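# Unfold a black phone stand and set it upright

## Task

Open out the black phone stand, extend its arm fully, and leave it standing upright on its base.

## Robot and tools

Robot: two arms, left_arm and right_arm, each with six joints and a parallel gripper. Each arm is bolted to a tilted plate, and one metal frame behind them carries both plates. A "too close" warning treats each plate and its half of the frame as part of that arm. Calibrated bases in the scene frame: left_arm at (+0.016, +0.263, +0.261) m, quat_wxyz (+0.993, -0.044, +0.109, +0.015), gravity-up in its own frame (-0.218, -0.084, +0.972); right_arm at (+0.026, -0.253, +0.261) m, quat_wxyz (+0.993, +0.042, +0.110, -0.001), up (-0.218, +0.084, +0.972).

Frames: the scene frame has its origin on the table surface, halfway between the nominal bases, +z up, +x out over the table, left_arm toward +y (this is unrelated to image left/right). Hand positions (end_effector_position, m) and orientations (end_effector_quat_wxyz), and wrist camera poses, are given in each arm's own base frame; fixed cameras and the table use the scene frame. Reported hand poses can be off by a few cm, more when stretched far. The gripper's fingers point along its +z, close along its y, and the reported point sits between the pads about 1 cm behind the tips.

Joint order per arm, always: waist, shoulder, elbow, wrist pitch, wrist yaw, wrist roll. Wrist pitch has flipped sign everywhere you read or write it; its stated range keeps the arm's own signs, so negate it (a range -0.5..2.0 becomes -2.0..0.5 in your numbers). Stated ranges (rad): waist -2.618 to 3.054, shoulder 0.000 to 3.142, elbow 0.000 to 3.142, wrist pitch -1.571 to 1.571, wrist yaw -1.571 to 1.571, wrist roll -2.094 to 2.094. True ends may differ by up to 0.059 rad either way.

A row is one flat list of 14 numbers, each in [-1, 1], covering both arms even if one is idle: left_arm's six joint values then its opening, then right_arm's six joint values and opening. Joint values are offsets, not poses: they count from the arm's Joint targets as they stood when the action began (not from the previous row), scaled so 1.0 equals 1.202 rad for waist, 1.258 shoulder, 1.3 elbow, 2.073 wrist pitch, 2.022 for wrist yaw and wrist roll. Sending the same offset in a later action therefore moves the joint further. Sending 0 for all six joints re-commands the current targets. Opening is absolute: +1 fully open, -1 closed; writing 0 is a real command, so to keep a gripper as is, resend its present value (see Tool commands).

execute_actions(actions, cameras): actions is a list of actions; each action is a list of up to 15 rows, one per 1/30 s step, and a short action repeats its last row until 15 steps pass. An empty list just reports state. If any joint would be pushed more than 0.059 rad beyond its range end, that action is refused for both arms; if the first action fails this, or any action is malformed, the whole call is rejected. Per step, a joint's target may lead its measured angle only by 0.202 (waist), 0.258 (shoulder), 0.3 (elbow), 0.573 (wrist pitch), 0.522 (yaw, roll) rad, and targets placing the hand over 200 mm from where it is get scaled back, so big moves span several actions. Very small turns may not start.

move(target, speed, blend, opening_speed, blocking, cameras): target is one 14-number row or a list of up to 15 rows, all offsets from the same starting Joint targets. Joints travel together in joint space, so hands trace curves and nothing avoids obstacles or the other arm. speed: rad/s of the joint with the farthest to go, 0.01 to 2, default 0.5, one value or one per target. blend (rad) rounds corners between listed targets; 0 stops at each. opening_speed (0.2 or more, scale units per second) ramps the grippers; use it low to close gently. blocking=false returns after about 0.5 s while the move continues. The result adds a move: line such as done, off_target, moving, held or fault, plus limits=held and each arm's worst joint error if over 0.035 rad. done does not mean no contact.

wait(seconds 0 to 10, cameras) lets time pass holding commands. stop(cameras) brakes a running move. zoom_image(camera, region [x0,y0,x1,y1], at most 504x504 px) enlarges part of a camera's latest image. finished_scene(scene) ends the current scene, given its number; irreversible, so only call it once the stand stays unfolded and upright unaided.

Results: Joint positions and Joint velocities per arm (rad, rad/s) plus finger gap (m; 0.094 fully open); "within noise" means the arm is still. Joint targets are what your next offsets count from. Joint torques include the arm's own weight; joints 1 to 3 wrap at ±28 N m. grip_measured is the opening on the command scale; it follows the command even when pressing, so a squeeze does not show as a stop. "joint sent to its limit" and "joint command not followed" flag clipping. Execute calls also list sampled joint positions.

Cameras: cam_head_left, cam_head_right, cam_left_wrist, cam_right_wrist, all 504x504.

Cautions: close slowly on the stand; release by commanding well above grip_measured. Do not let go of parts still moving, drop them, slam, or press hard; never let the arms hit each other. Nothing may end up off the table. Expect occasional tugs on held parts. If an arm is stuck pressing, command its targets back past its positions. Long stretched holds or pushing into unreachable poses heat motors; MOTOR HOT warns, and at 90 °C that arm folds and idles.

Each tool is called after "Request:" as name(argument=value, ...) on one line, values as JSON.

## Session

Request:
execute_actions(actions=[])

Request:
zoom_image(camera="cam_head_left", region=[20, 160, 270, 320])

Request:
zoom_image(camera="cam_head_left", region=[220, 160, 470, 320])

Scene clock: 0.00 s.
left_arm: end_effector_position=(+0.5092, +0.0744, +0.0311) grip_measured=+1.000 end_effector_quat_wxyz=(+0.244, +0.162, +0.952, +0.084) | right_arm: end_effector_position=(+0.1542, +0.3645, +0.0216) grip_measured=+1.000 end_effector_quat_wxyz=(+0.527, -0.529, +0.663, -0.055)
Joint positions: left_arm=[0.139 2.121 1.486 0.414 -0.011 0.48 0.094] | right_arm=[1.498 1.908 0.578 -0.648 0.802 -0.249 0.094]
Joint velocities: within noise
Joint torques (N m): no reading
Heat: left arm: 38 °C; right arm: 32 °C.
Joint targets: left_arm=[0.138 2.117 1.489 0.416 -0.007 0.479] | right_arm=[1.500 1.908 0.580 -0.640 0.805 -0.246]
Tool commands: left_gripper/opening=+1.0 right_gripper/opening=+1.0

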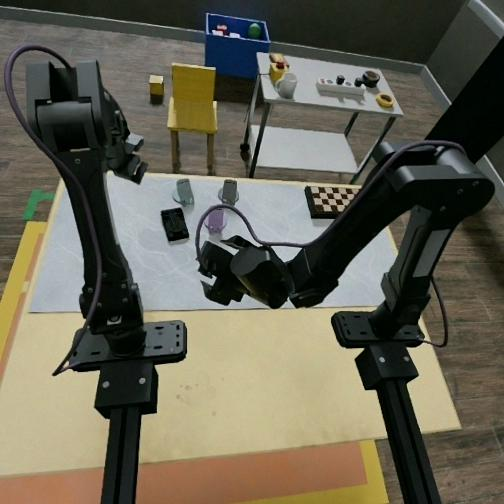

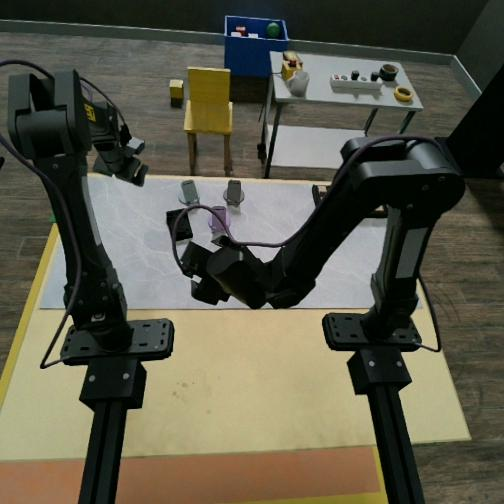

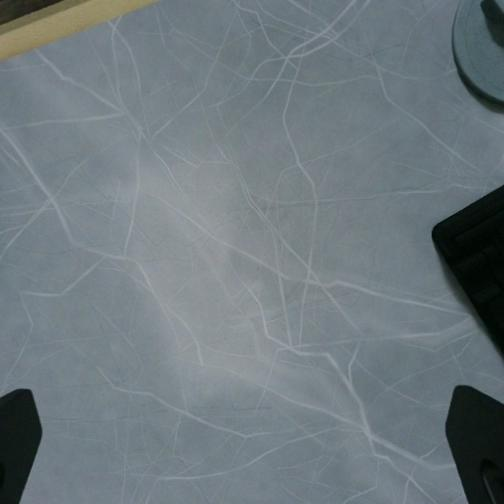

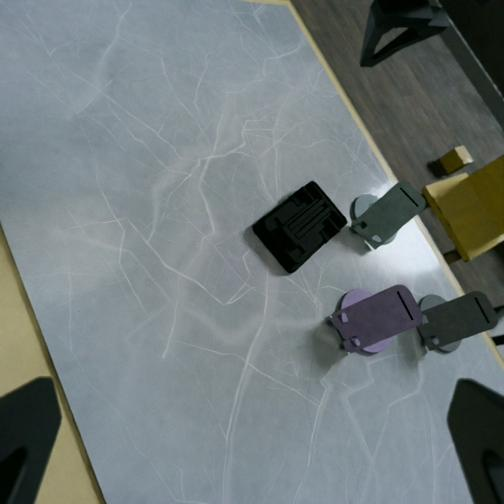

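Scaled by 2.016 from the camera's 504x504 image, which has a finer 720x720 frame.

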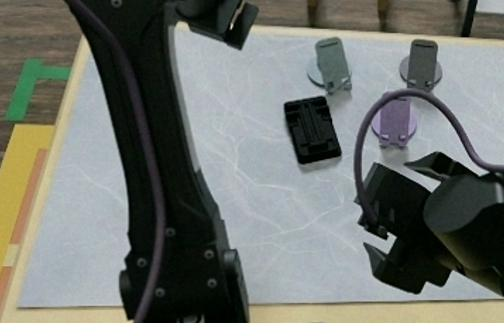

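Scaled by 2.016 from the camera's 504x504 image, which has a finer 720x720 frame.

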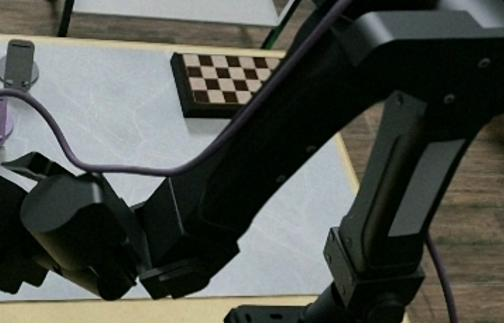

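Request:
zoom_image(camera="cam_right_wrist", region=[230, 160, 370, 300])

Request:
zoom_image(camera="cam_head_left", region=[150, 170, 250, 260])

Scaled by 3.600 from the camera's 504x504 image, which has a finer 720x720 frame.

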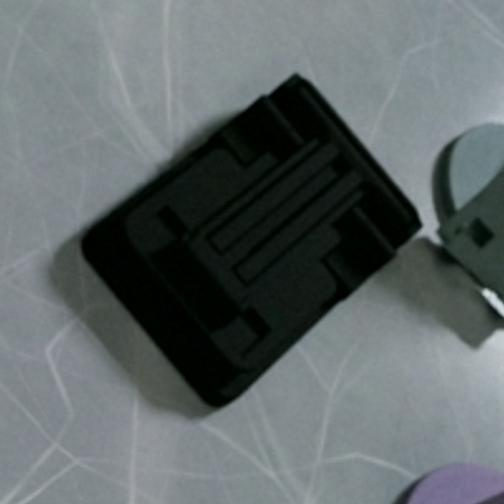

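Scaled by 5.040 from the camera's 504x504 image, which has a finer 720x720 frame.

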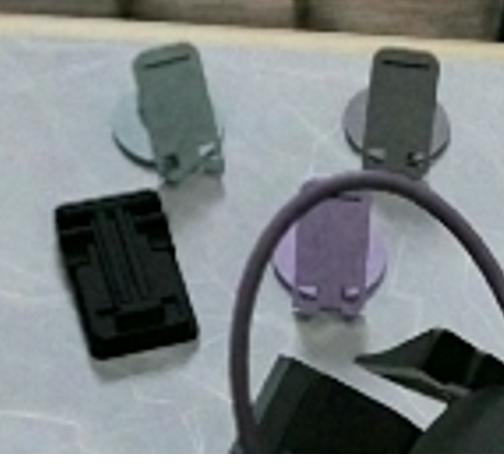

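Request:
move(target=[0,0,0,0,0,0,1,-0.9,0.1,0.1,0,-0.5,0,0], speed=0.9, opening_speed=1, cameras=["cam_head_left","cam_head_right"])

Scene clock: 53.87 s.
left_arm: end_effector_position=(+0.5092, +0.0744, +0.0311) grip_measured=+1.000 end_effector_quat_wxyz=(+0.244, +0.162, +0.952, +0.084) | right_arm: end_effector_position=(+0.3936, +0.2112, -0.0145) grip_measured=+0.003 end_effector_quat_wxyz=(+0.428, -0.331, +0.832, +0.121)
Joint positions: left_arm=[0.139 2.121 1.486 0.414 -0.011 0.48 0.094] | right_arm=[0.415 2.006 0.694 -0.648 -0.19 -0.249 0.047]
Joint velocities: within noise
Joint torques (N m): left_arm=[-0.68 -14.41 5.38 -0.77 0.03 0.01] | right_arm=[1.52 -6.27 5.49 -1.22 -0.36 0.03]
Heat: left arm: 48 °C; right arm: 34 °C.
Joint targets: left_arm=[0.138 2.117 1.489 0.416 -0.007 0.479] | right_arm=[0.418 2.034 0.710 -0.640 -0.206 -0.246]
move: done
Images, in order (width x height): cam_head_left 504x504, cam_head_right 504x504.

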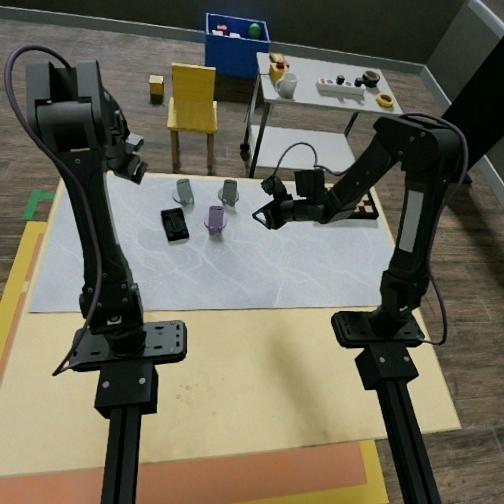

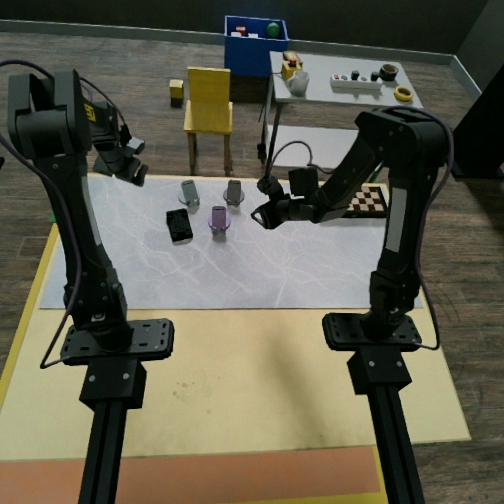

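Request:
move(target=[-0.2646,0.038,-0.143,-0.0675,-0.103,-0.404,1,-0.514,-0.03,0.108,0.068,-0.195,-0.126,0.5], speed=0.6, opening_speed=1)

Scene clock: 71.23 s.
left_arm: end_effector_position=(+0.4793, -0.0472, -0.0185) grip_measured=+1.000 end_effector_quat_wxyz=(+0.243, -0.098, +0.964, +0.040) | right_arm: end_effector_position=(+0.4675, +0.0056, +0.0237) grip_measured=+0.497 end_effector_quat_wxyz=(+0.489, -0.251, +0.830, +0.096)
Joint positions: left_arm=[-0.175 2.14 1.313 0.288 -0.204 -0.331 0.094] | right_arm=[-0.201 2.006 0.835 -0.524 -0.581 -0.493 0.07]
Joint velocities: within noise
Joint torques (N m): left_arm=[-1.91 -11.23 3.88 -0.87 -0.2 -0.05] | right_arm=[0.44 -9.92 5.71 -0.95 -0.53 -0.11]
Heat: left arm: 48 °C; right arm: 36 °C.
Joint targets: left_arm=[-0.180 2.165 1.303 0.276 -0.216 -0.337] | right_arm=[-0.200 1.996 0.851 -0.499 -0.600 -0.501]
move: done

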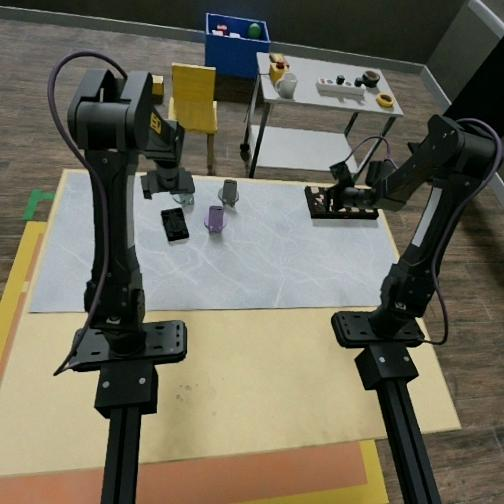

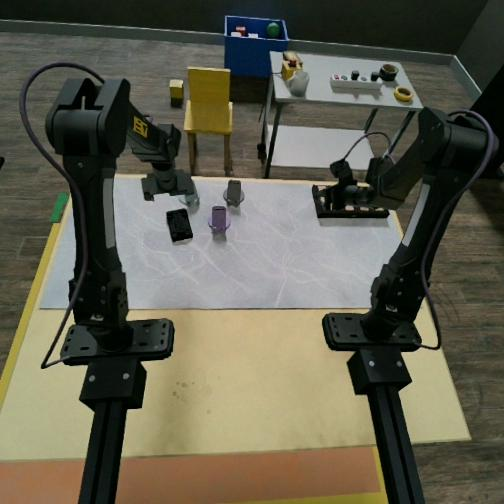

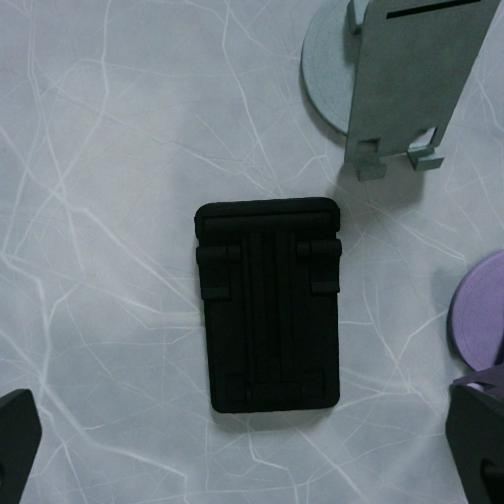

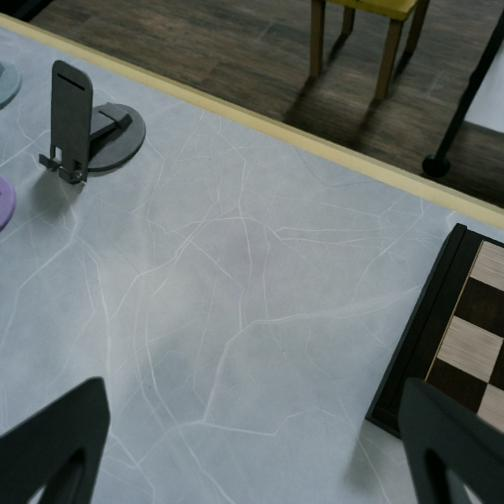

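Request:
move(target=[0.004,0.2,0.055,-0.09,-0.005,-0.0173,1,0,0,0,0,0,0,0.5], speed=0.3, cameras=["cam_left_wrist"])

Scene clock: 91.27 s.
left_arm: end_effector_position=(+0.4918, -0.0477, -0.1040) grip_measured=+1.000 end_effector_quat_wxyz=(+0.234, -0.116, +0.964, +0.043) | right_arm: end_effector_position=(+0.4674, +0.0057, +0.0236) grip_measured=+0.497 end_effector_quat_wxyz=(+0.489, -0.251, +0.830, +0.096)
Joint positions: left_arm=[-0.175 2.394 1.358 0.101 -0.214 -0.367 0.094] | right_arm=[-0.201 2.006 0.835 -0.524 -0.581 -0.493 0.07]
Joint velocities: within noise
Joint torques (N m): left_arm=[-1.58 -12.21 4.97 -0.78 -0.14 -0.03] | right_arm=[0.61 -9.94 5.81 -0.96 -0.54 -0.11]
Heat: left arm: 47 °C; right arm: 41 °C.
Joint targets: left_arm=[-0.175 2.416 1.375 0.090 -0.226 -0.373] | right_arm=[-0.200 1.996 0.851 -0.499 -0.600 -0.500]
move: done
Images, in order (width x height): cam_left_wrist 504x504.

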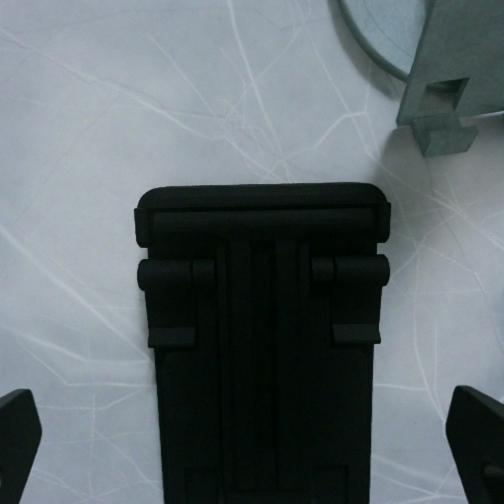

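Request:
move(target=[-0.006,0.1025,0.028,-0.047,-0.001,0,1,0,0,0,0,0,0,0.5], speed=0.2, cameras=["cam_left_wrist"])

Scene clock: 98.03 s.
left_arm: end_effector_position=(+0.4980, -0.0484, -0.1436) grip_measured=+1.000 end_effector_quat_wxyz=(+0.238, -0.116, +0.963, +0.043) | right_arm: end_effector_position=(+0.4674, +0.0057, +0.0236) grip_measured=+0.497 end_effector_quat_wxyz=(+0.489, -0.251, +0.830, +0.096)
Joint positions: left_arm=[-0.175 2.52 1.395 0.004 -0.216 -0.367 0.094] | right_arm=[-0.201 2.006 0.835 -0.524 -0.581 -0.493 0.07]
Joint velocities: within noise
Joint torques (N m): left_arm=[-2.15 -11.92 4.7 -0.85 -0.15 -0.04] | right_arm=[0.5 -9.91 5.82 -0.92 -0.53 -0.11]
Heat: left arm: 48 °C; right arm: 42 °C.
Joint targets: left_arm=[-0.182 2.545 1.411 -0.007 -0.228 -0.372] | right_arm=[-0.200 1.996 0.851 -0.499 -0.600 -0.501]
move: done
Images, in order (width x height): cam_left_wrist 504x504.

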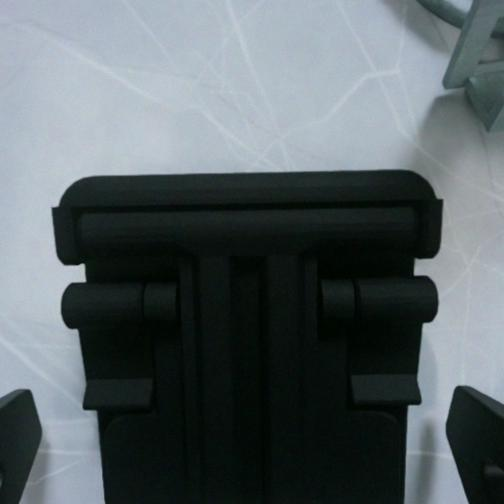

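Request:
move(target=[0,0,0,0,0,0,0.2,0,0,0,0,0,0,0.5], opening_speed=0.6, cameras=["cam_left_wrist"])

Scene clock: 103.83 s.
left_arm: end_effector_position=(+0.4984, -0.0484, -0.1433) grip_measured=+0.446 end_effector_quat_wxyz=(+0.239, -0.116, +0.963, +0.043) | right_arm: end_effector_position=(+0.4674, +0.0058, +0.0236) grip_measured=+0.497 end_effector_quat_wxyz=(+0.489, -0.251, +0.830, +0.096)
Joint positions: left_arm=[-0.175 2.52 1.395 0.002 -0.216 -0.367 0.068] | right_arm=[-0.201 2.006 0.835 -0.524 -0.581 -0.493 0.07]
Joint velocities: within noise
Joint torques (N m): left_arm=[-2.18 -11.85 4.6 -0.83 -0.2 -0.1] | right_arm=[0.46 -10 5.7 -0.95 -0.54 -0.15]
Heat: left arm: 47 °C; right arm: 43 °C.
Joint targets: left_arm=[-0.182 2.545 1.411 -0.008 -0.228 -0.372] | right_arm=[-0.200 1.996 0.851 -0.499 -0.601 -0.501]
move: done
Images, in order (width x height): cam_left_wrist 504x504.

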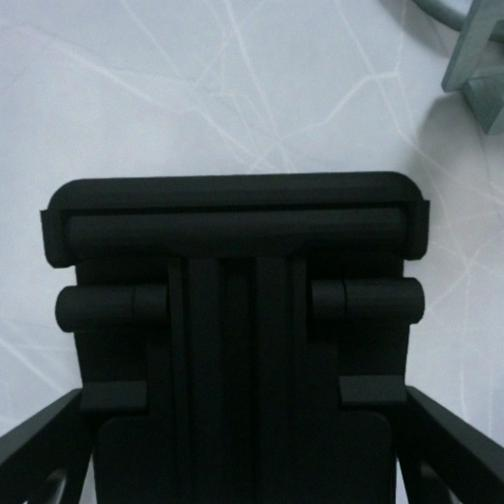

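Request:
move(target=[[0.002,-0.322,-0.093,0.144,0.006,0.016,0.2,0,0,0,0,0,0,0.5],[-0.493,-0.083,0.155,0.378,-0.108,-0.847,0.2,0,0,0,0,0,0,0.5]], speed=[0.3,0.5])

Scene clock: 151.03 s.
left_arm: end_effector_position=(+0.3597, -0.2419, -0.0772) grip_measured=+0.445 end_effector_quat_wxyz=(+0.209, -0.596, +0.774, +0.033) | right_arm: end_effector_position=(+0.4674, +0.0058, +0.0236) grip_measured=+0.497 end_effector_quat_wxyz=(+0.489, -0.251, +0.830, +0.096)
Joint positions: left_arm=[-0.765 2.415 1.593 0.753 -0.426 -2.079 0.068] | right_arm=[-0.201 2.006 0.835 -0.524 -0.581 -0.493 0.07]
Joint velocities: within noise
Joint torques (N m): left_arm=[-3.55 -11.88 5.76 0.21 -0.34 -0.03] | right_arm=[0.55 -10.02 5.65 -0.98 -0.53 -0.14]
Heat: left arm: 46 °C; right arm: 45 °C.
Joint targets: left_arm=[-0.775 2.441 1.613 0.776 -0.446 -2.085] | right_arm=[-0.200 1.996 0.851 -0.499 -0.601 -0.501]
move: done

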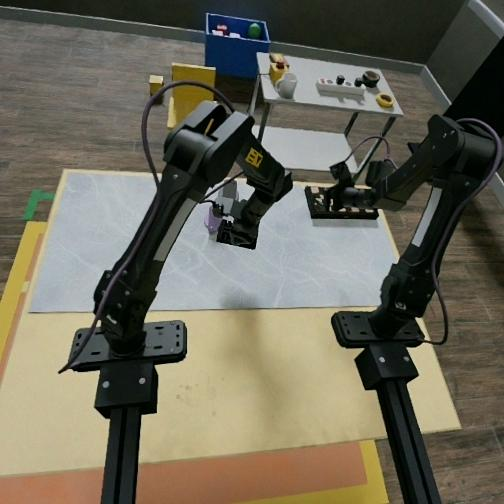

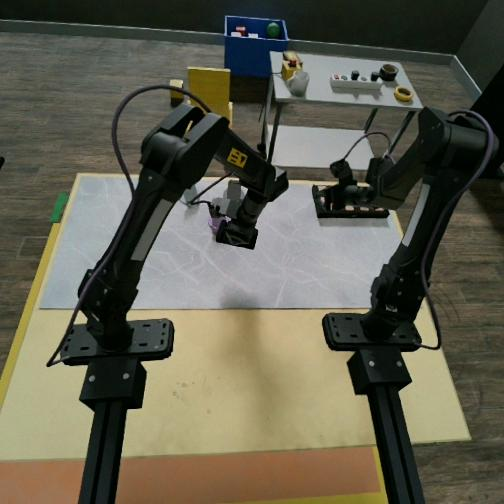

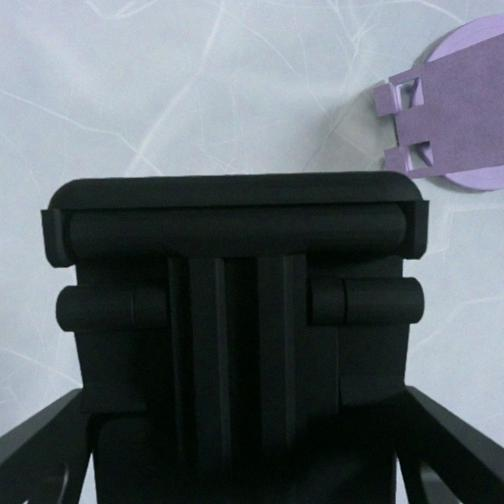

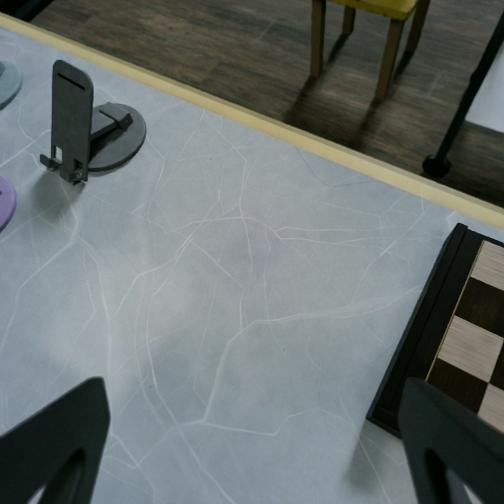

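Request:
move(target=[0.039,0.210,0.0615,-0.0935,0,0.008,0.2,0,0,0,0,0,0,0.5], speed=0.25, cameras=["cam_head_left","cam_left_wrist"])

Request:
zoom_image(camera="cam_head_left", region=[190, 195, 310, 285])

Scene clock: 156.87 s.
left_arm: end_effector_position=(+0.3719, -0.2351, -0.1720) grip_measured=+0.445 end_effector_quat_wxyz=(+0.208, -0.605, +0.767, +0.045) | right_arm: end_effector_position=(+0.4673, +0.0058, +0.0235) grip_measured=+0.497 end_effector_quat_wxyz=(+0.489, -0.251, +0.830, +0.096)
Joint positions: left_arm=[-0.735 2.684 1.677 0.585 -0.428 -2.075 0.068] | right_arm=[-0.201 2.006 0.835 -0.523 -0.581 -0.493 0.07]
Joint velocities: within noise
Joint torques (N m): left_arm=[-2.3 -12.83 4.85 -0.02 -0.29 0.07] | right_arm=[0.61 -9.85 5.78 -0.94 -0.57 -0.12]
Heat: left arm: 46 °C; right arm: 45 °C.
Joint targets: left_arm=[-0.728 2.705 1.693 0.582 -0.446 -2.069] | right_arm=[-0.200 1.996 0.851 -0.499 -0.601 -0.501]
move: done
Images, in order (width x height): cam_head_left 504x504, cam_left_wrist 504x504.

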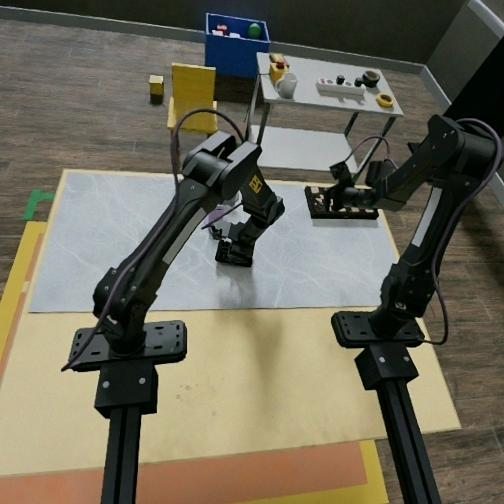

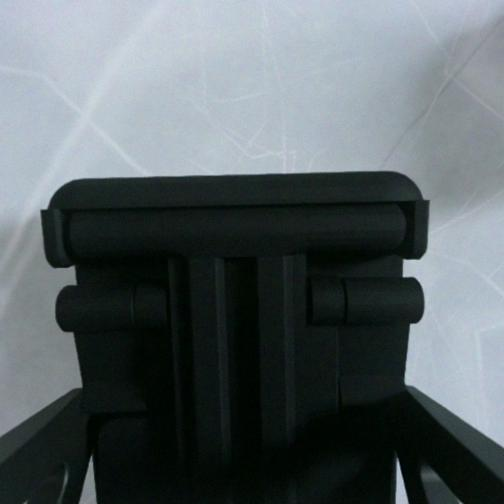

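Scaled by 4.200 from the camera's 504x504 image, which has a finer 720x720 frame.

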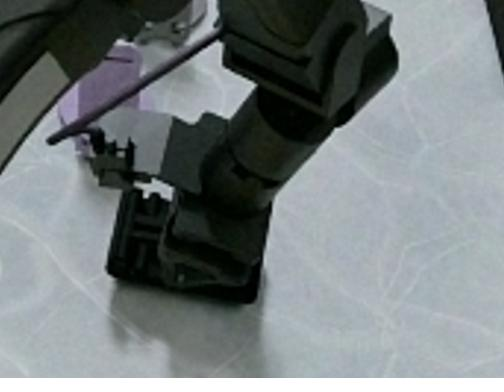

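Request:
move(target=[0.006,0.036,0.011,-0.0155,0,0.001,0.2,0,0,0,0,0,0,0.5], speed=0.1, cameras=["cam_left_wrist"])

Scene clock: 161.80 s.
left_arm: end_effector_position=(+0.3737, -0.2327, -0.1871) grip_measured=+0.445 end_effector_quat_wxyz=(+0.208, -0.607, +0.766, +0.045) | right_arm: end_effector_position=(+0.4673, +0.0058, +0.0235) grip_measured=+0.497 end_effector_quat_wxyz=(+0.489, -0.251, +0.830, +0.096)
Joint positions: left_arm=[-0.728 2.726 1.69 0.553 -0.428 -2.072 0.068] | right_arm=[-0.201 2.006 0.835 -0.523 -0.581 -0.493 0.07]
Joint velocities: within noise
Joint torques (N m): left_arm=[-2.3 -12.49 4.75 0 -0.32 0.05] | right_arm=[0.59 -9.92 5.75 -0.98 -0.56 -0.11]
Heat: left arm: 47 °C; right arm: 46 °C.
Joint targets: left_arm=[-0.721 2.751 1.707 0.550 -0.446 -2.067] | right_arm=[-0.200 1.996 0.851 -0.499 -0.601 -0.501]
move: done
Images, in order (width x height): cam_left_wrist 504x504.

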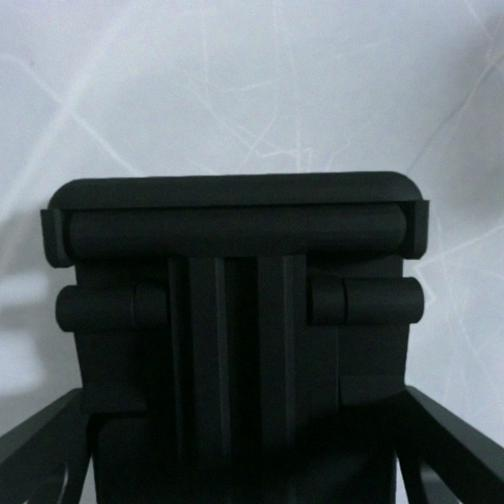

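Request:
move(target=[0,0.0095,0.002,-0.003,0,0,0.2,0,0,0,0,0,0,0.5], speed=0.1, cameras=["cam_left_wrist"])

Request:
zoom_image(camera="cam_left_wrist", region=[0, 130, 504, 330])

Scene clock: 165.63 s.
left_arm: end_effector_position=(+0.3750, -0.2339, -0.1875) grip_measured=+0.445 end_effector_quat_wxyz=(+0.208, -0.607, +0.766, +0.042) | right_arm: end_effector_position=(+0.4673, +0.0058, +0.0235) grip_measured=+0.497 end_effector_quat_wxyz=(+0.489, -0.251, +0.830, +0.096)
Joint positions: left_arm=[-0.728 2.728 1.695 0.55 -0.428 -2.072 0.068] | right_arm=[-0.201 2.006 0.835 -0.523 -0.581 -0.493 0.07]
Joint velocities: within noise
Joint torques (N m): left_arm=[-2.18 -11.77 4.68 -0.04 -0.34 0.05] | right_arm=[0.4 -10.02 5.78 -0.95 -0.49 -0.11]
Heat: left arm: 47 °C; right arm: 46 °C.
Joint targets: left_arm=[-0.721 2.762 1.710 0.544 -0.446 -2.067] | right_arm=[-0.200 1.996 0.851 -0.499 -0.601 -0.501]
move: done
Images, in order (width x height): cam_left_wrist 504x504.

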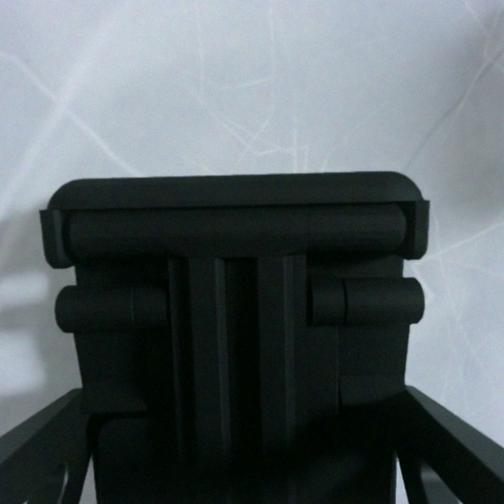

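Scaled by 1.000.

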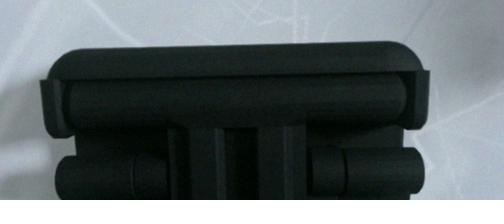

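Request:
move(target=[0,-0.005,0,0,0,0,1,0,0,0,0,0,0,0.5], speed=0.1, opening_speed=0.8, cameras=["cam_left_wrist"])

Scene clock: 169.60 s.
left_arm: end_effector_position=(+0.3753, -0.2339, -0.1874) grip_measured=+0.998 end_effector_quat_wxyz=(+0.209, -0.607, +0.766, +0.042) | right_arm: end_effector_position=(+0.4673, +0.0058, +0.0235) grip_measured=+0.497 end_effector_quat_wxyz=(+0.489, -0.251, +0.830, +0.096)
Joint positions: left_arm=[-0.728 2.728 1.695 0.549 -0.429 -2.071 0.094] | right_arm=[-0.201 2.006 0.835 -0.523 -0.581 -0.493 0.07]
Joint velocities: within noise
Joint torques (N m): left_arm=[-2.13 -12.22 4.66 -0.02 -0.3 0.07] | right_arm=[0.43 -9.98 5.74 -0.95 -0.53 -0.12]
Heat: left arm: 47 °C; right arm: 46 °C.
Joint targets: left_arm=[-0.721 2.756 1.710 0.544 -0.446 -2.067] | right_arm=[-0.200 1.996 0.851 -0.499 -0.601 -0.501]
move: done
Images, in order (width x height): cam_left_wrist 504x504.

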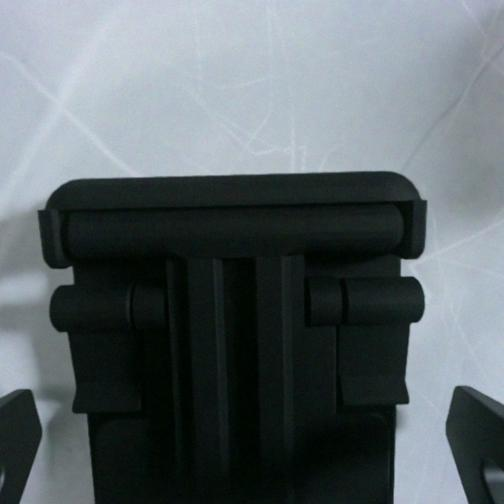

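Request:
move(target=[[-0.024,-0.323,-0.085,0.10,0,0.03,1,0,0,0,0,0,0,0.5],[0.309,-0.52,-0.2,0.003,0.32,0.973,1,0,0,0,0,0,0,0.5]], speed=[0.3,0.9], blend=[0.05,0])

Scene clock: 198.93 s.
left_arm: end_effector_position=(+0.4311, -0.1933, +0.0051) grip_measured=+0.998 end_effector_quat_wxyz=(+0.142, +0.136, +0.972, -0.128) | right_arm: end_effector_position=(+0.4673, +0.0058, +0.0235) grip_measured=+0.497 end_effector_quat_wxyz=(+0.489, -0.251, +0.830, +0.096)
Joint positions: left_arm=[-0.353 2.134 1.463 0.562 0.188 -0.108 0.094] | right_arm=[-0.201 2.006 0.835 -0.523 -0.581 -0.493 0.07]
Joint velocities: within noise
Joint torques (N m): left_arm=[-1.43 -16.43 3.97 -0.66 0.27 0.08] | right_arm=[0.61 -9.96 5.79 -0.95 -0.53 -0.11]
Heat: left arm: 47 °C; right arm: 46 °C.
Joint targets: left_arm=[-0.349 2.102 1.450 0.550 0.201 -0.099] | right_arm=[-0.200 1.996 0.851 -0.499 -0.601 -0.501]
move: done

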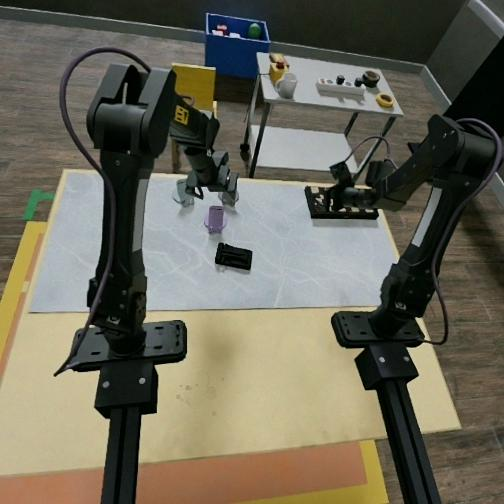

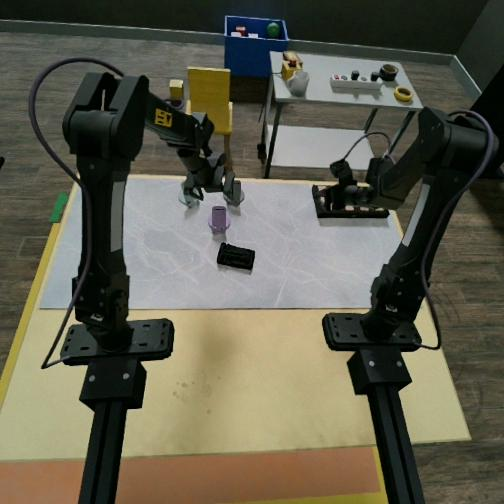

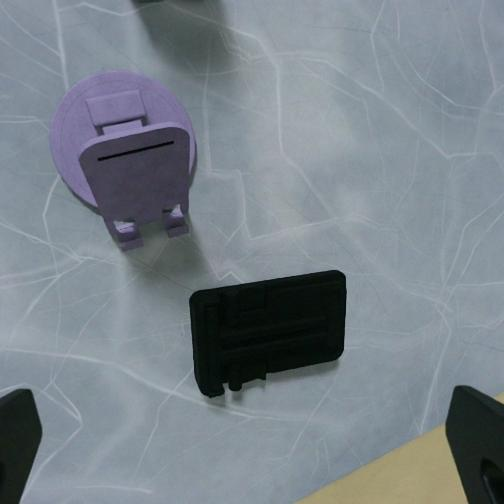

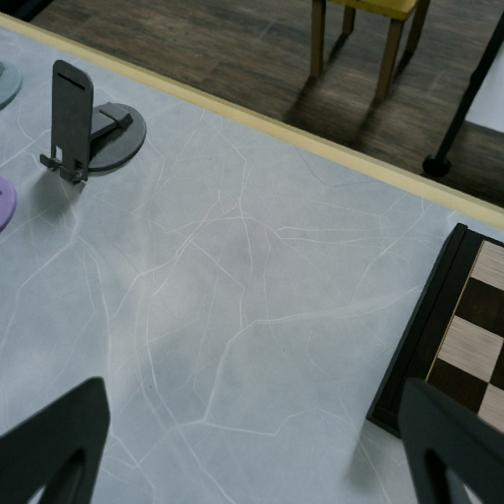

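Request:
move(target=[0.212,0.062,-0.1385,0.058,0.277,0.947,1,0,0,0,0,0,0,0.5], speed=0.9, cameras=["cam_left_wrist","cam_head_left"])

Scene clock: 231.30 s.
left_arm: end_effector_position=(+0.3639, -0.1562, -0.0123) grip_measured=+0.998 end_effector_quat_wxyz=(+0.286, +0.766, +0.532, -0.221) | right_arm: end_effector_position=(+0.4673, +0.0058, +0.0235) grip_measured=+0.497 end_effector_quat_wxyz=(+0.489, -0.251, +0.830, +0.096)
Joint positions: left_arm=[-0.101 2.154 1.28 0.651 0.738 1.81 0.094] | right_arm=[-0.201 2.006 0.835 -0.523 -0.581 -0.493 0.07]
Joint velocities: within noise
Joint torques (N m): left_arm=[-0.81 -10.18 2.89 0.3 0.62 0.06] | right_arm=[0.49 -9.81 5.76 -0.95 -0.52 -0.1]
Heat: left arm: 50 °C; right arm: 47 °C.
Joint targets: left_arm=[-0.095 2.180 1.270 0.670 0.761 1.815] | right_arm=[-0.200 1.996 0.851 -0.499 -0.601 -0.501]
move: done
Images, in order (width x height): cam_head_left 504x504, cam_left_wrist 504x504.

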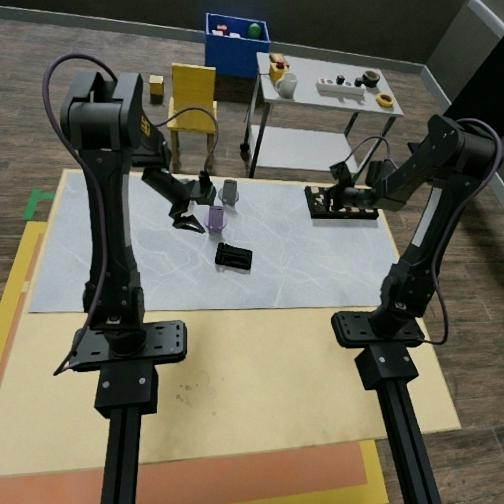

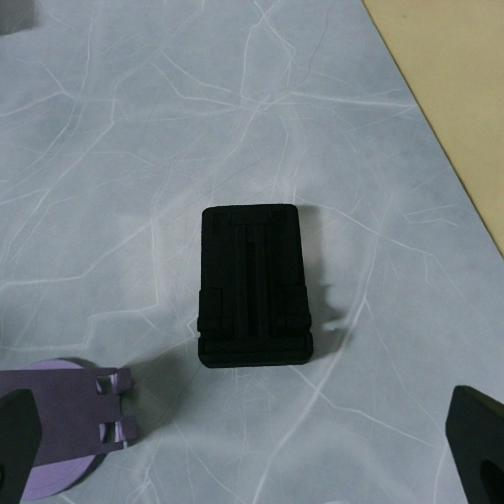

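Request:
move(target=[0.039,0.302,0.1185,-0.100,0.0045,0.032,0.8,0,0,0,0,0,0,0.5], speed=0.35, opening_speed=1, cameras=["cam_left_wrist","cam_head_left"])

Scene clock: 253.37 s.
left_arm: end_effector_position=(+0.3851, -0.1413, -0.1274) grip_measured=+0.802 end_effector_quat_wxyz=(+0.281, +0.763, +0.534, -0.233) | right_arm: end_effector_position=(+0.4673, +0.0058, +0.0235) grip_measured=+0.497 end_effector_quat_wxyz=(+0.489, -0.251, +0.830, +0.096)
Joint positions: left_arm=[-0.054 2.538 1.413 0.47 0.747 1.875 0.085] | right_arm=[-0.201 2.006 0.835 -0.523 -0.581 -0.493 0.07]
Joint velocities: within noise
Joint torques (N m): left_arm=[-0.59 -11.44 3.55 0.15 0.62 0.09] | right_arm=[0.53 -9.95 5.72 -0.96 -0.56 -0.13]
Heat: left arm: 48 °C; right arm: 47 °C.
Joint targets: left_arm=[-0.048 2.560 1.424 0.463 0.770 1.880] | right_arm=[-0.200 1.996 0.851 -0.499 -0.601 -0.501]
move: done
Images, in order (width x height): cam_head_left 504x504, cam_left_wrist 504x504.

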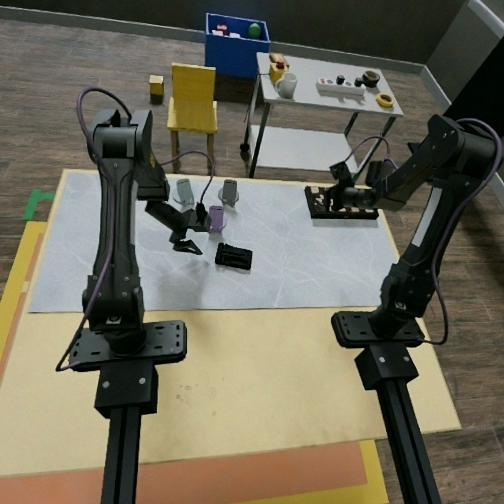

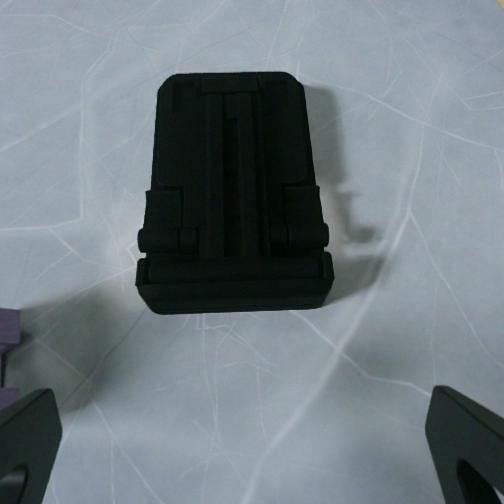

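Request:
move(target=[-0.0965,0.1177,0.043,-0.081,-0.0025,-0.068,0.8,0,0,0,0,0,0,0.5], speed=0.2, cameras=["cam_left_wrist","cam_head_left"])

Scene clock: 263.53 s.
left_arm: end_effector_position=(+0.3859, -0.1824, -0.1732) grip_measured=+0.802 end_effector_quat_wxyz=(+0.279, +0.764, +0.531, -0.237) | right_arm: end_effector_position=(+0.4673, +0.0058, +0.0235) grip_measured=+0.497 end_effector_quat_wxyz=(+0.489, -0.251, +0.830, +0.096)
Joint positions: left_arm=[-0.156 2.681 1.468 0.302 0.748 1.749 0.085] | right_arm=[-0.201 2.006 0.835 -0.523 -0.581 -0.493 0.07]
Joint velocities: within noise
Joint torques (N m): left_arm=[-2.44 -11.04 3.23 0.03 0.56 -0.01] | right_arm=[0.55 -9.98 5.93 -0.94 -0.53 -0.14]
Heat: left arm: 47 °C; right arm: 47 °C.
Joint targets: left_arm=[-0.164 2.708 1.480 0.295 0.765 1.743] | right_arm=[-0.200 1.996 0.851 -0.499 -0.601 -0.501]
move: done
Images, in order (width x height): cam_head_left 504x504, cam_left_wrist 504x504.

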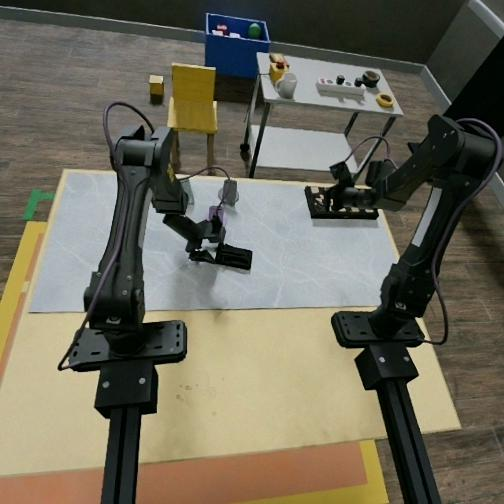

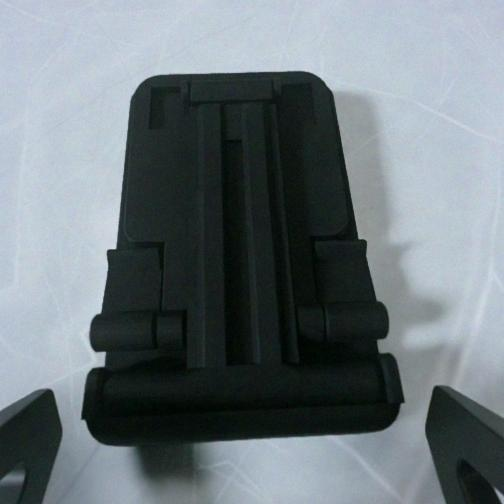

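Request:
move(target=[[0,0.010,0,0,0,0,0.8,0,0,0,0,0,0,0.5],[0,0.010,0,0,0,0,0.2,0,0,0,0,0,0,0.5]], speed=0.1, opening_speed=0.6, cameras=["cam_left_wrist","cam_head_left"])

Scene clock: 269.77 s.
left_arm: end_effector_position=(+0.3836, -0.1820, -0.1771) grip_measured=+0.451 end_effector_quat_wxyz=(+0.277, +0.763, +0.533, -0.239) | right_arm: end_effector_position=(+0.4673, +0.0058, +0.0235) grip_measured=+0.497 end_effector_quat_wxyz=(+0.489, -0.251, +0.830, +0.096)
Joint positions: left_arm=[-0.156 2.692 1.468 0.298 0.748 1.748 0.068] | right_arm=[-0.201 2.006 0.835 -0.523 -0.581 -0.493 0.07]
Joint velocities: within noise
Joint torques (N m): left_arm=[-2.35 -10.66 3.37 0.1 0.59 -0.04] | right_arm=[0.58 -9.99 5.74 -0.94 -0.53 -0.14]
Heat: left arm: 47 °C; right arm: 48 °C.
Joint targets: left_arm=[-0.164 2.720 1.480 0.295 0.765 1.743] | right_arm=[-0.200 1.996 0.851 -0.499 -0.601 -0.501]
move: done
Images, in order (width x height): cam_head_left 504x504, cam_left_wrist 504x504.

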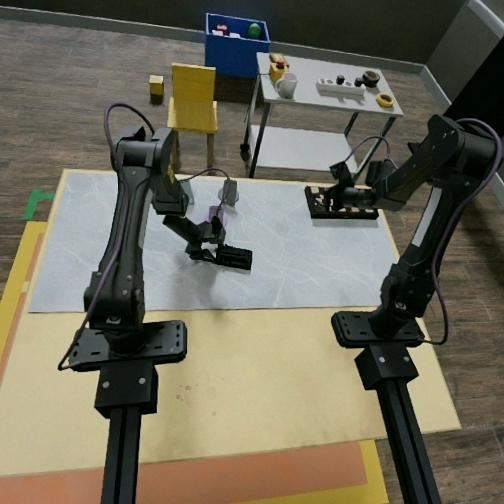

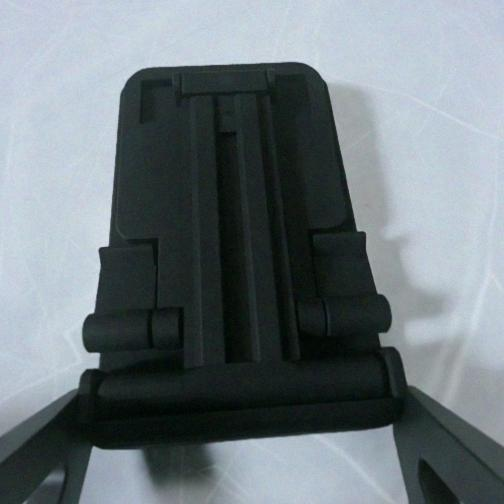

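Request:
move(target=[0,0,0,0,0,0,0.2,0.421,0.25,-0.055,0.017,0.066,-0.26,0.3], speed=0.5)

Scene clock: 310.77 s.
left_arm: end_effector_position=(+0.3836, -0.1820, -0.1771) grip_measured=+0.451 end_effector_quat_wxyz=(+0.277, +0.763, +0.533, -0.239) | right_arm: end_effector_position=(+0.3474, +0.1947, -0.1181) grip_measured=+0.303 end_effector_quat_wxyz=(+0.325, -0.625, +0.700, +0.115)
Joint positions: left_arm=[-0.156 2.692 1.468 0.298 0.748 1.748 0.068] | right_arm=[0.307 2.286 0.785 -0.479 -0.464 -1.019 0.061]
Joint velocities: within noise
Joint torques (N m): left_arm=[-2.41 -11.07 3.23 0.04 0.57 -0.04] | right_arm=[1.29 -6.95 1.44 -0.61 -0.37 -0.12]
Heat: left arm: 50 °C; right arm: 48 °C.
Joint targets: left_arm=[-0.164 2.720 1.480 0.295 0.765 1.743] | right_arm=[0.306 2.310 0.779 -0.464 -0.467 -1.026]
move: done

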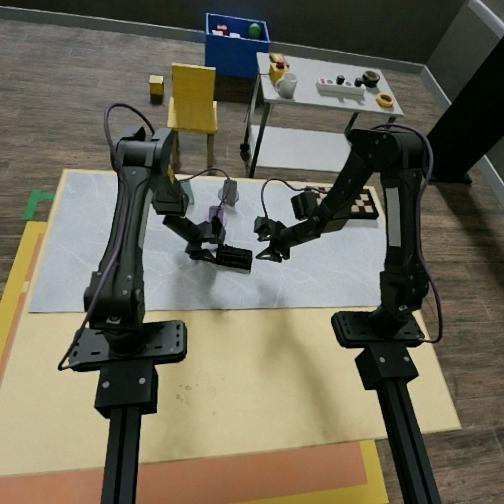

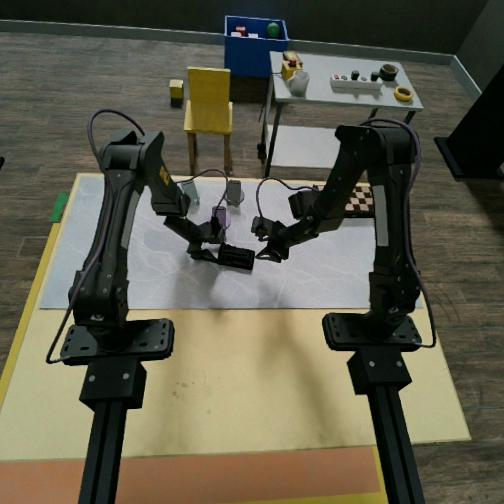

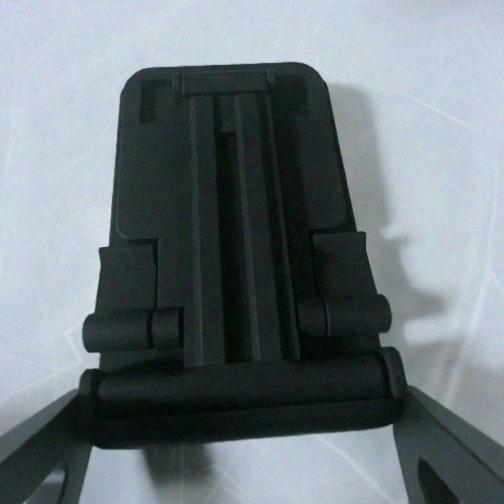

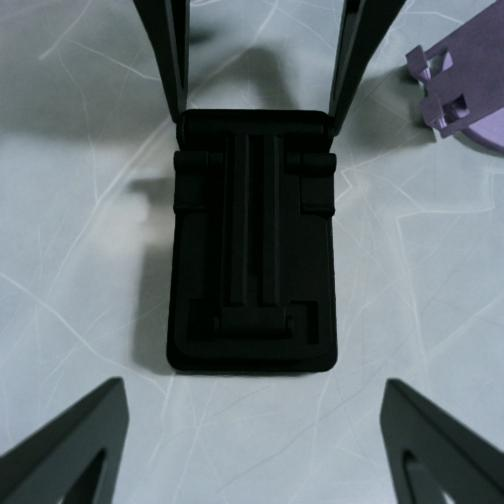

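Request:
zoom_image(camera="cam_right_wrist", region=[150, 90, 360, 390])

Scaled by 1.680 from the camera's 504x504 image, which has a finer 720x720 frame.

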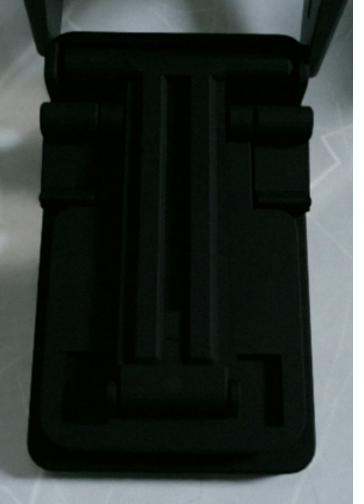

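Request:
move(target=[0,0,0,0,0,0,0.2,0.0618,0.156,0.1206,-0.0402,0.0204,0.0356,0.1], speed=0.2, cameras=["cam_head_left","cam_left_wrist","cam_right_wrist"])

Scene clock: 323.80 s.
left_arm: end_effector_position=(+0.3836, -0.1820, -0.1771) grip_measured=+0.451 end_effector_quat_wxyz=(+0.277, +0.763, +0.533, -0.239) | right_arm: end_effector_position=(+0.3608, +0.2200, -0.1594) grip_measured=+0.103 end_effector_quat_wxyz=(+0.317, -0.626, +0.703, +0.115)
Joint positions: left_arm=[-0.156 2.692 1.468 0.298 0.748 1.748 0.068] | right_arm=[0.371 2.476 0.926 -0.538 -0.423 -0.961 0.052]
Joint velocities: within noise
Joint torques (N m): left_arm=[-2.43 -10.86 3.18 0.03 0.61 -0.01] | right_arm=[2.43 -7.15 2.71 -0.91 -0.37 0.02]
Heat: left arm: 51 °C; right arm: 44 °C.
Joint targets: left_arm=[-0.164 2.720 1.480 0.295 0.765 1.743] | right_arm=[0.381 2.507 0.936 -0.547 -0.426 -0.954]
move: done
Images, in order (width x height): cam_head_left 504x504, cam_left_wrist 504x504, cam_right_wrist 504x504.

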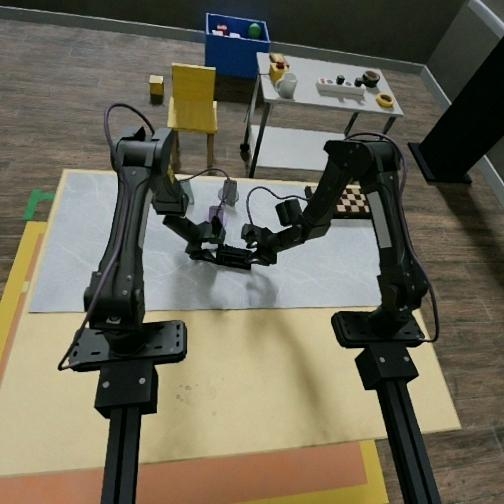

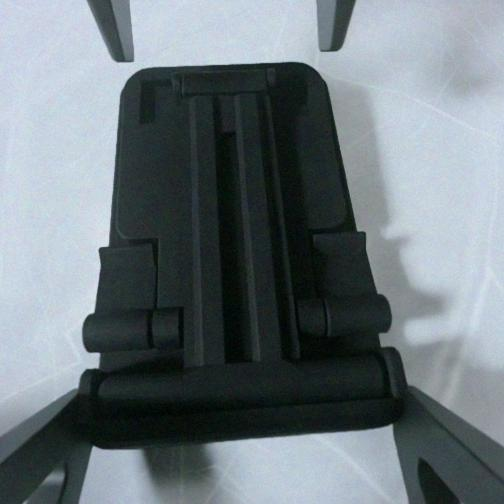

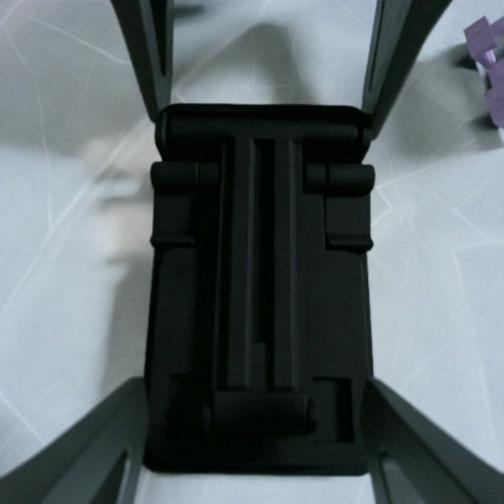

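Request:
move(target=[0,0,0,0,0,0,0.2,0.0206,0.052,0.0402,-0.0134,0.0068,0.0119,0.1], speed=0.12, cameras=["cam_left_wrist","cam_right_wrist"])

Scene clock: 331.43 s.
left_arm: end_effector_position=(+0.3836, -0.1820, -0.1771) grip_measured=+0.451 end_effector_quat_wxyz=(+0.277, +0.763, +0.533, -0.239) | right_arm: end_effector_position=(+0.3662, +0.2305, -0.1726) grip_measured=+0.103 end_effector_quat_wxyz=(+0.320, -0.625, +0.703, +0.114)
Joint positions: left_arm=[-0.156 2.692 1.468 0.298 0.748 1.748 0.068] | right_arm=[0.395 2.54 0.978 -0.566 -0.41 -0.937 0.052]
Joint velocities: within noise
Joint torques (N m): left_arm=[-2.22 -10.81 3.3 0.06 0.62 -0.01] | right_arm=[2.48 -7.24 2.7 -0.9 -0.39 0.04]
Heat: left arm: 51 °C; right arm: 43 °C.
Joint targets: left_arm=[-0.164 2.720 1.480 0.295 0.765 1.743] | right_arm=[0.405 2.572 0.988 -0.575 -0.412 -0.930]
move: done
Images, in order (width x height): cam_left_wrist 504x504, cam_right_wrist 504x504.

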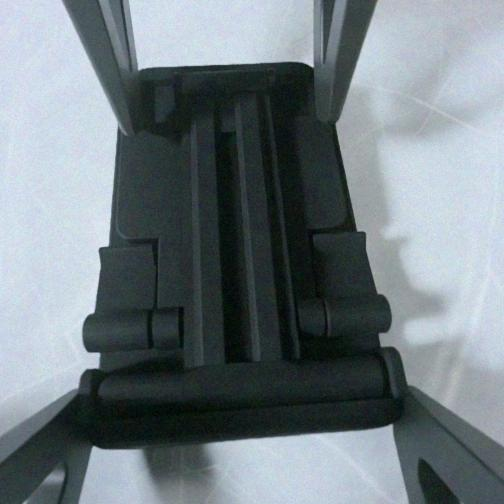

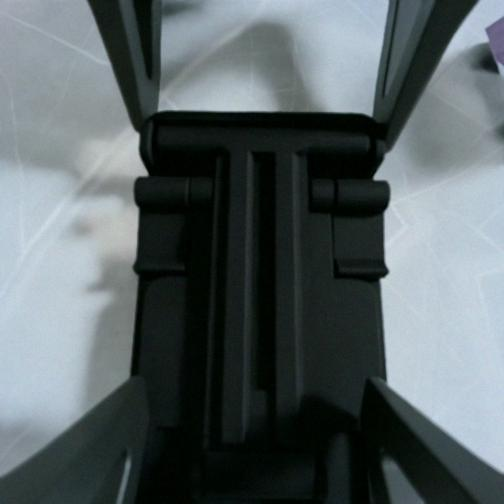

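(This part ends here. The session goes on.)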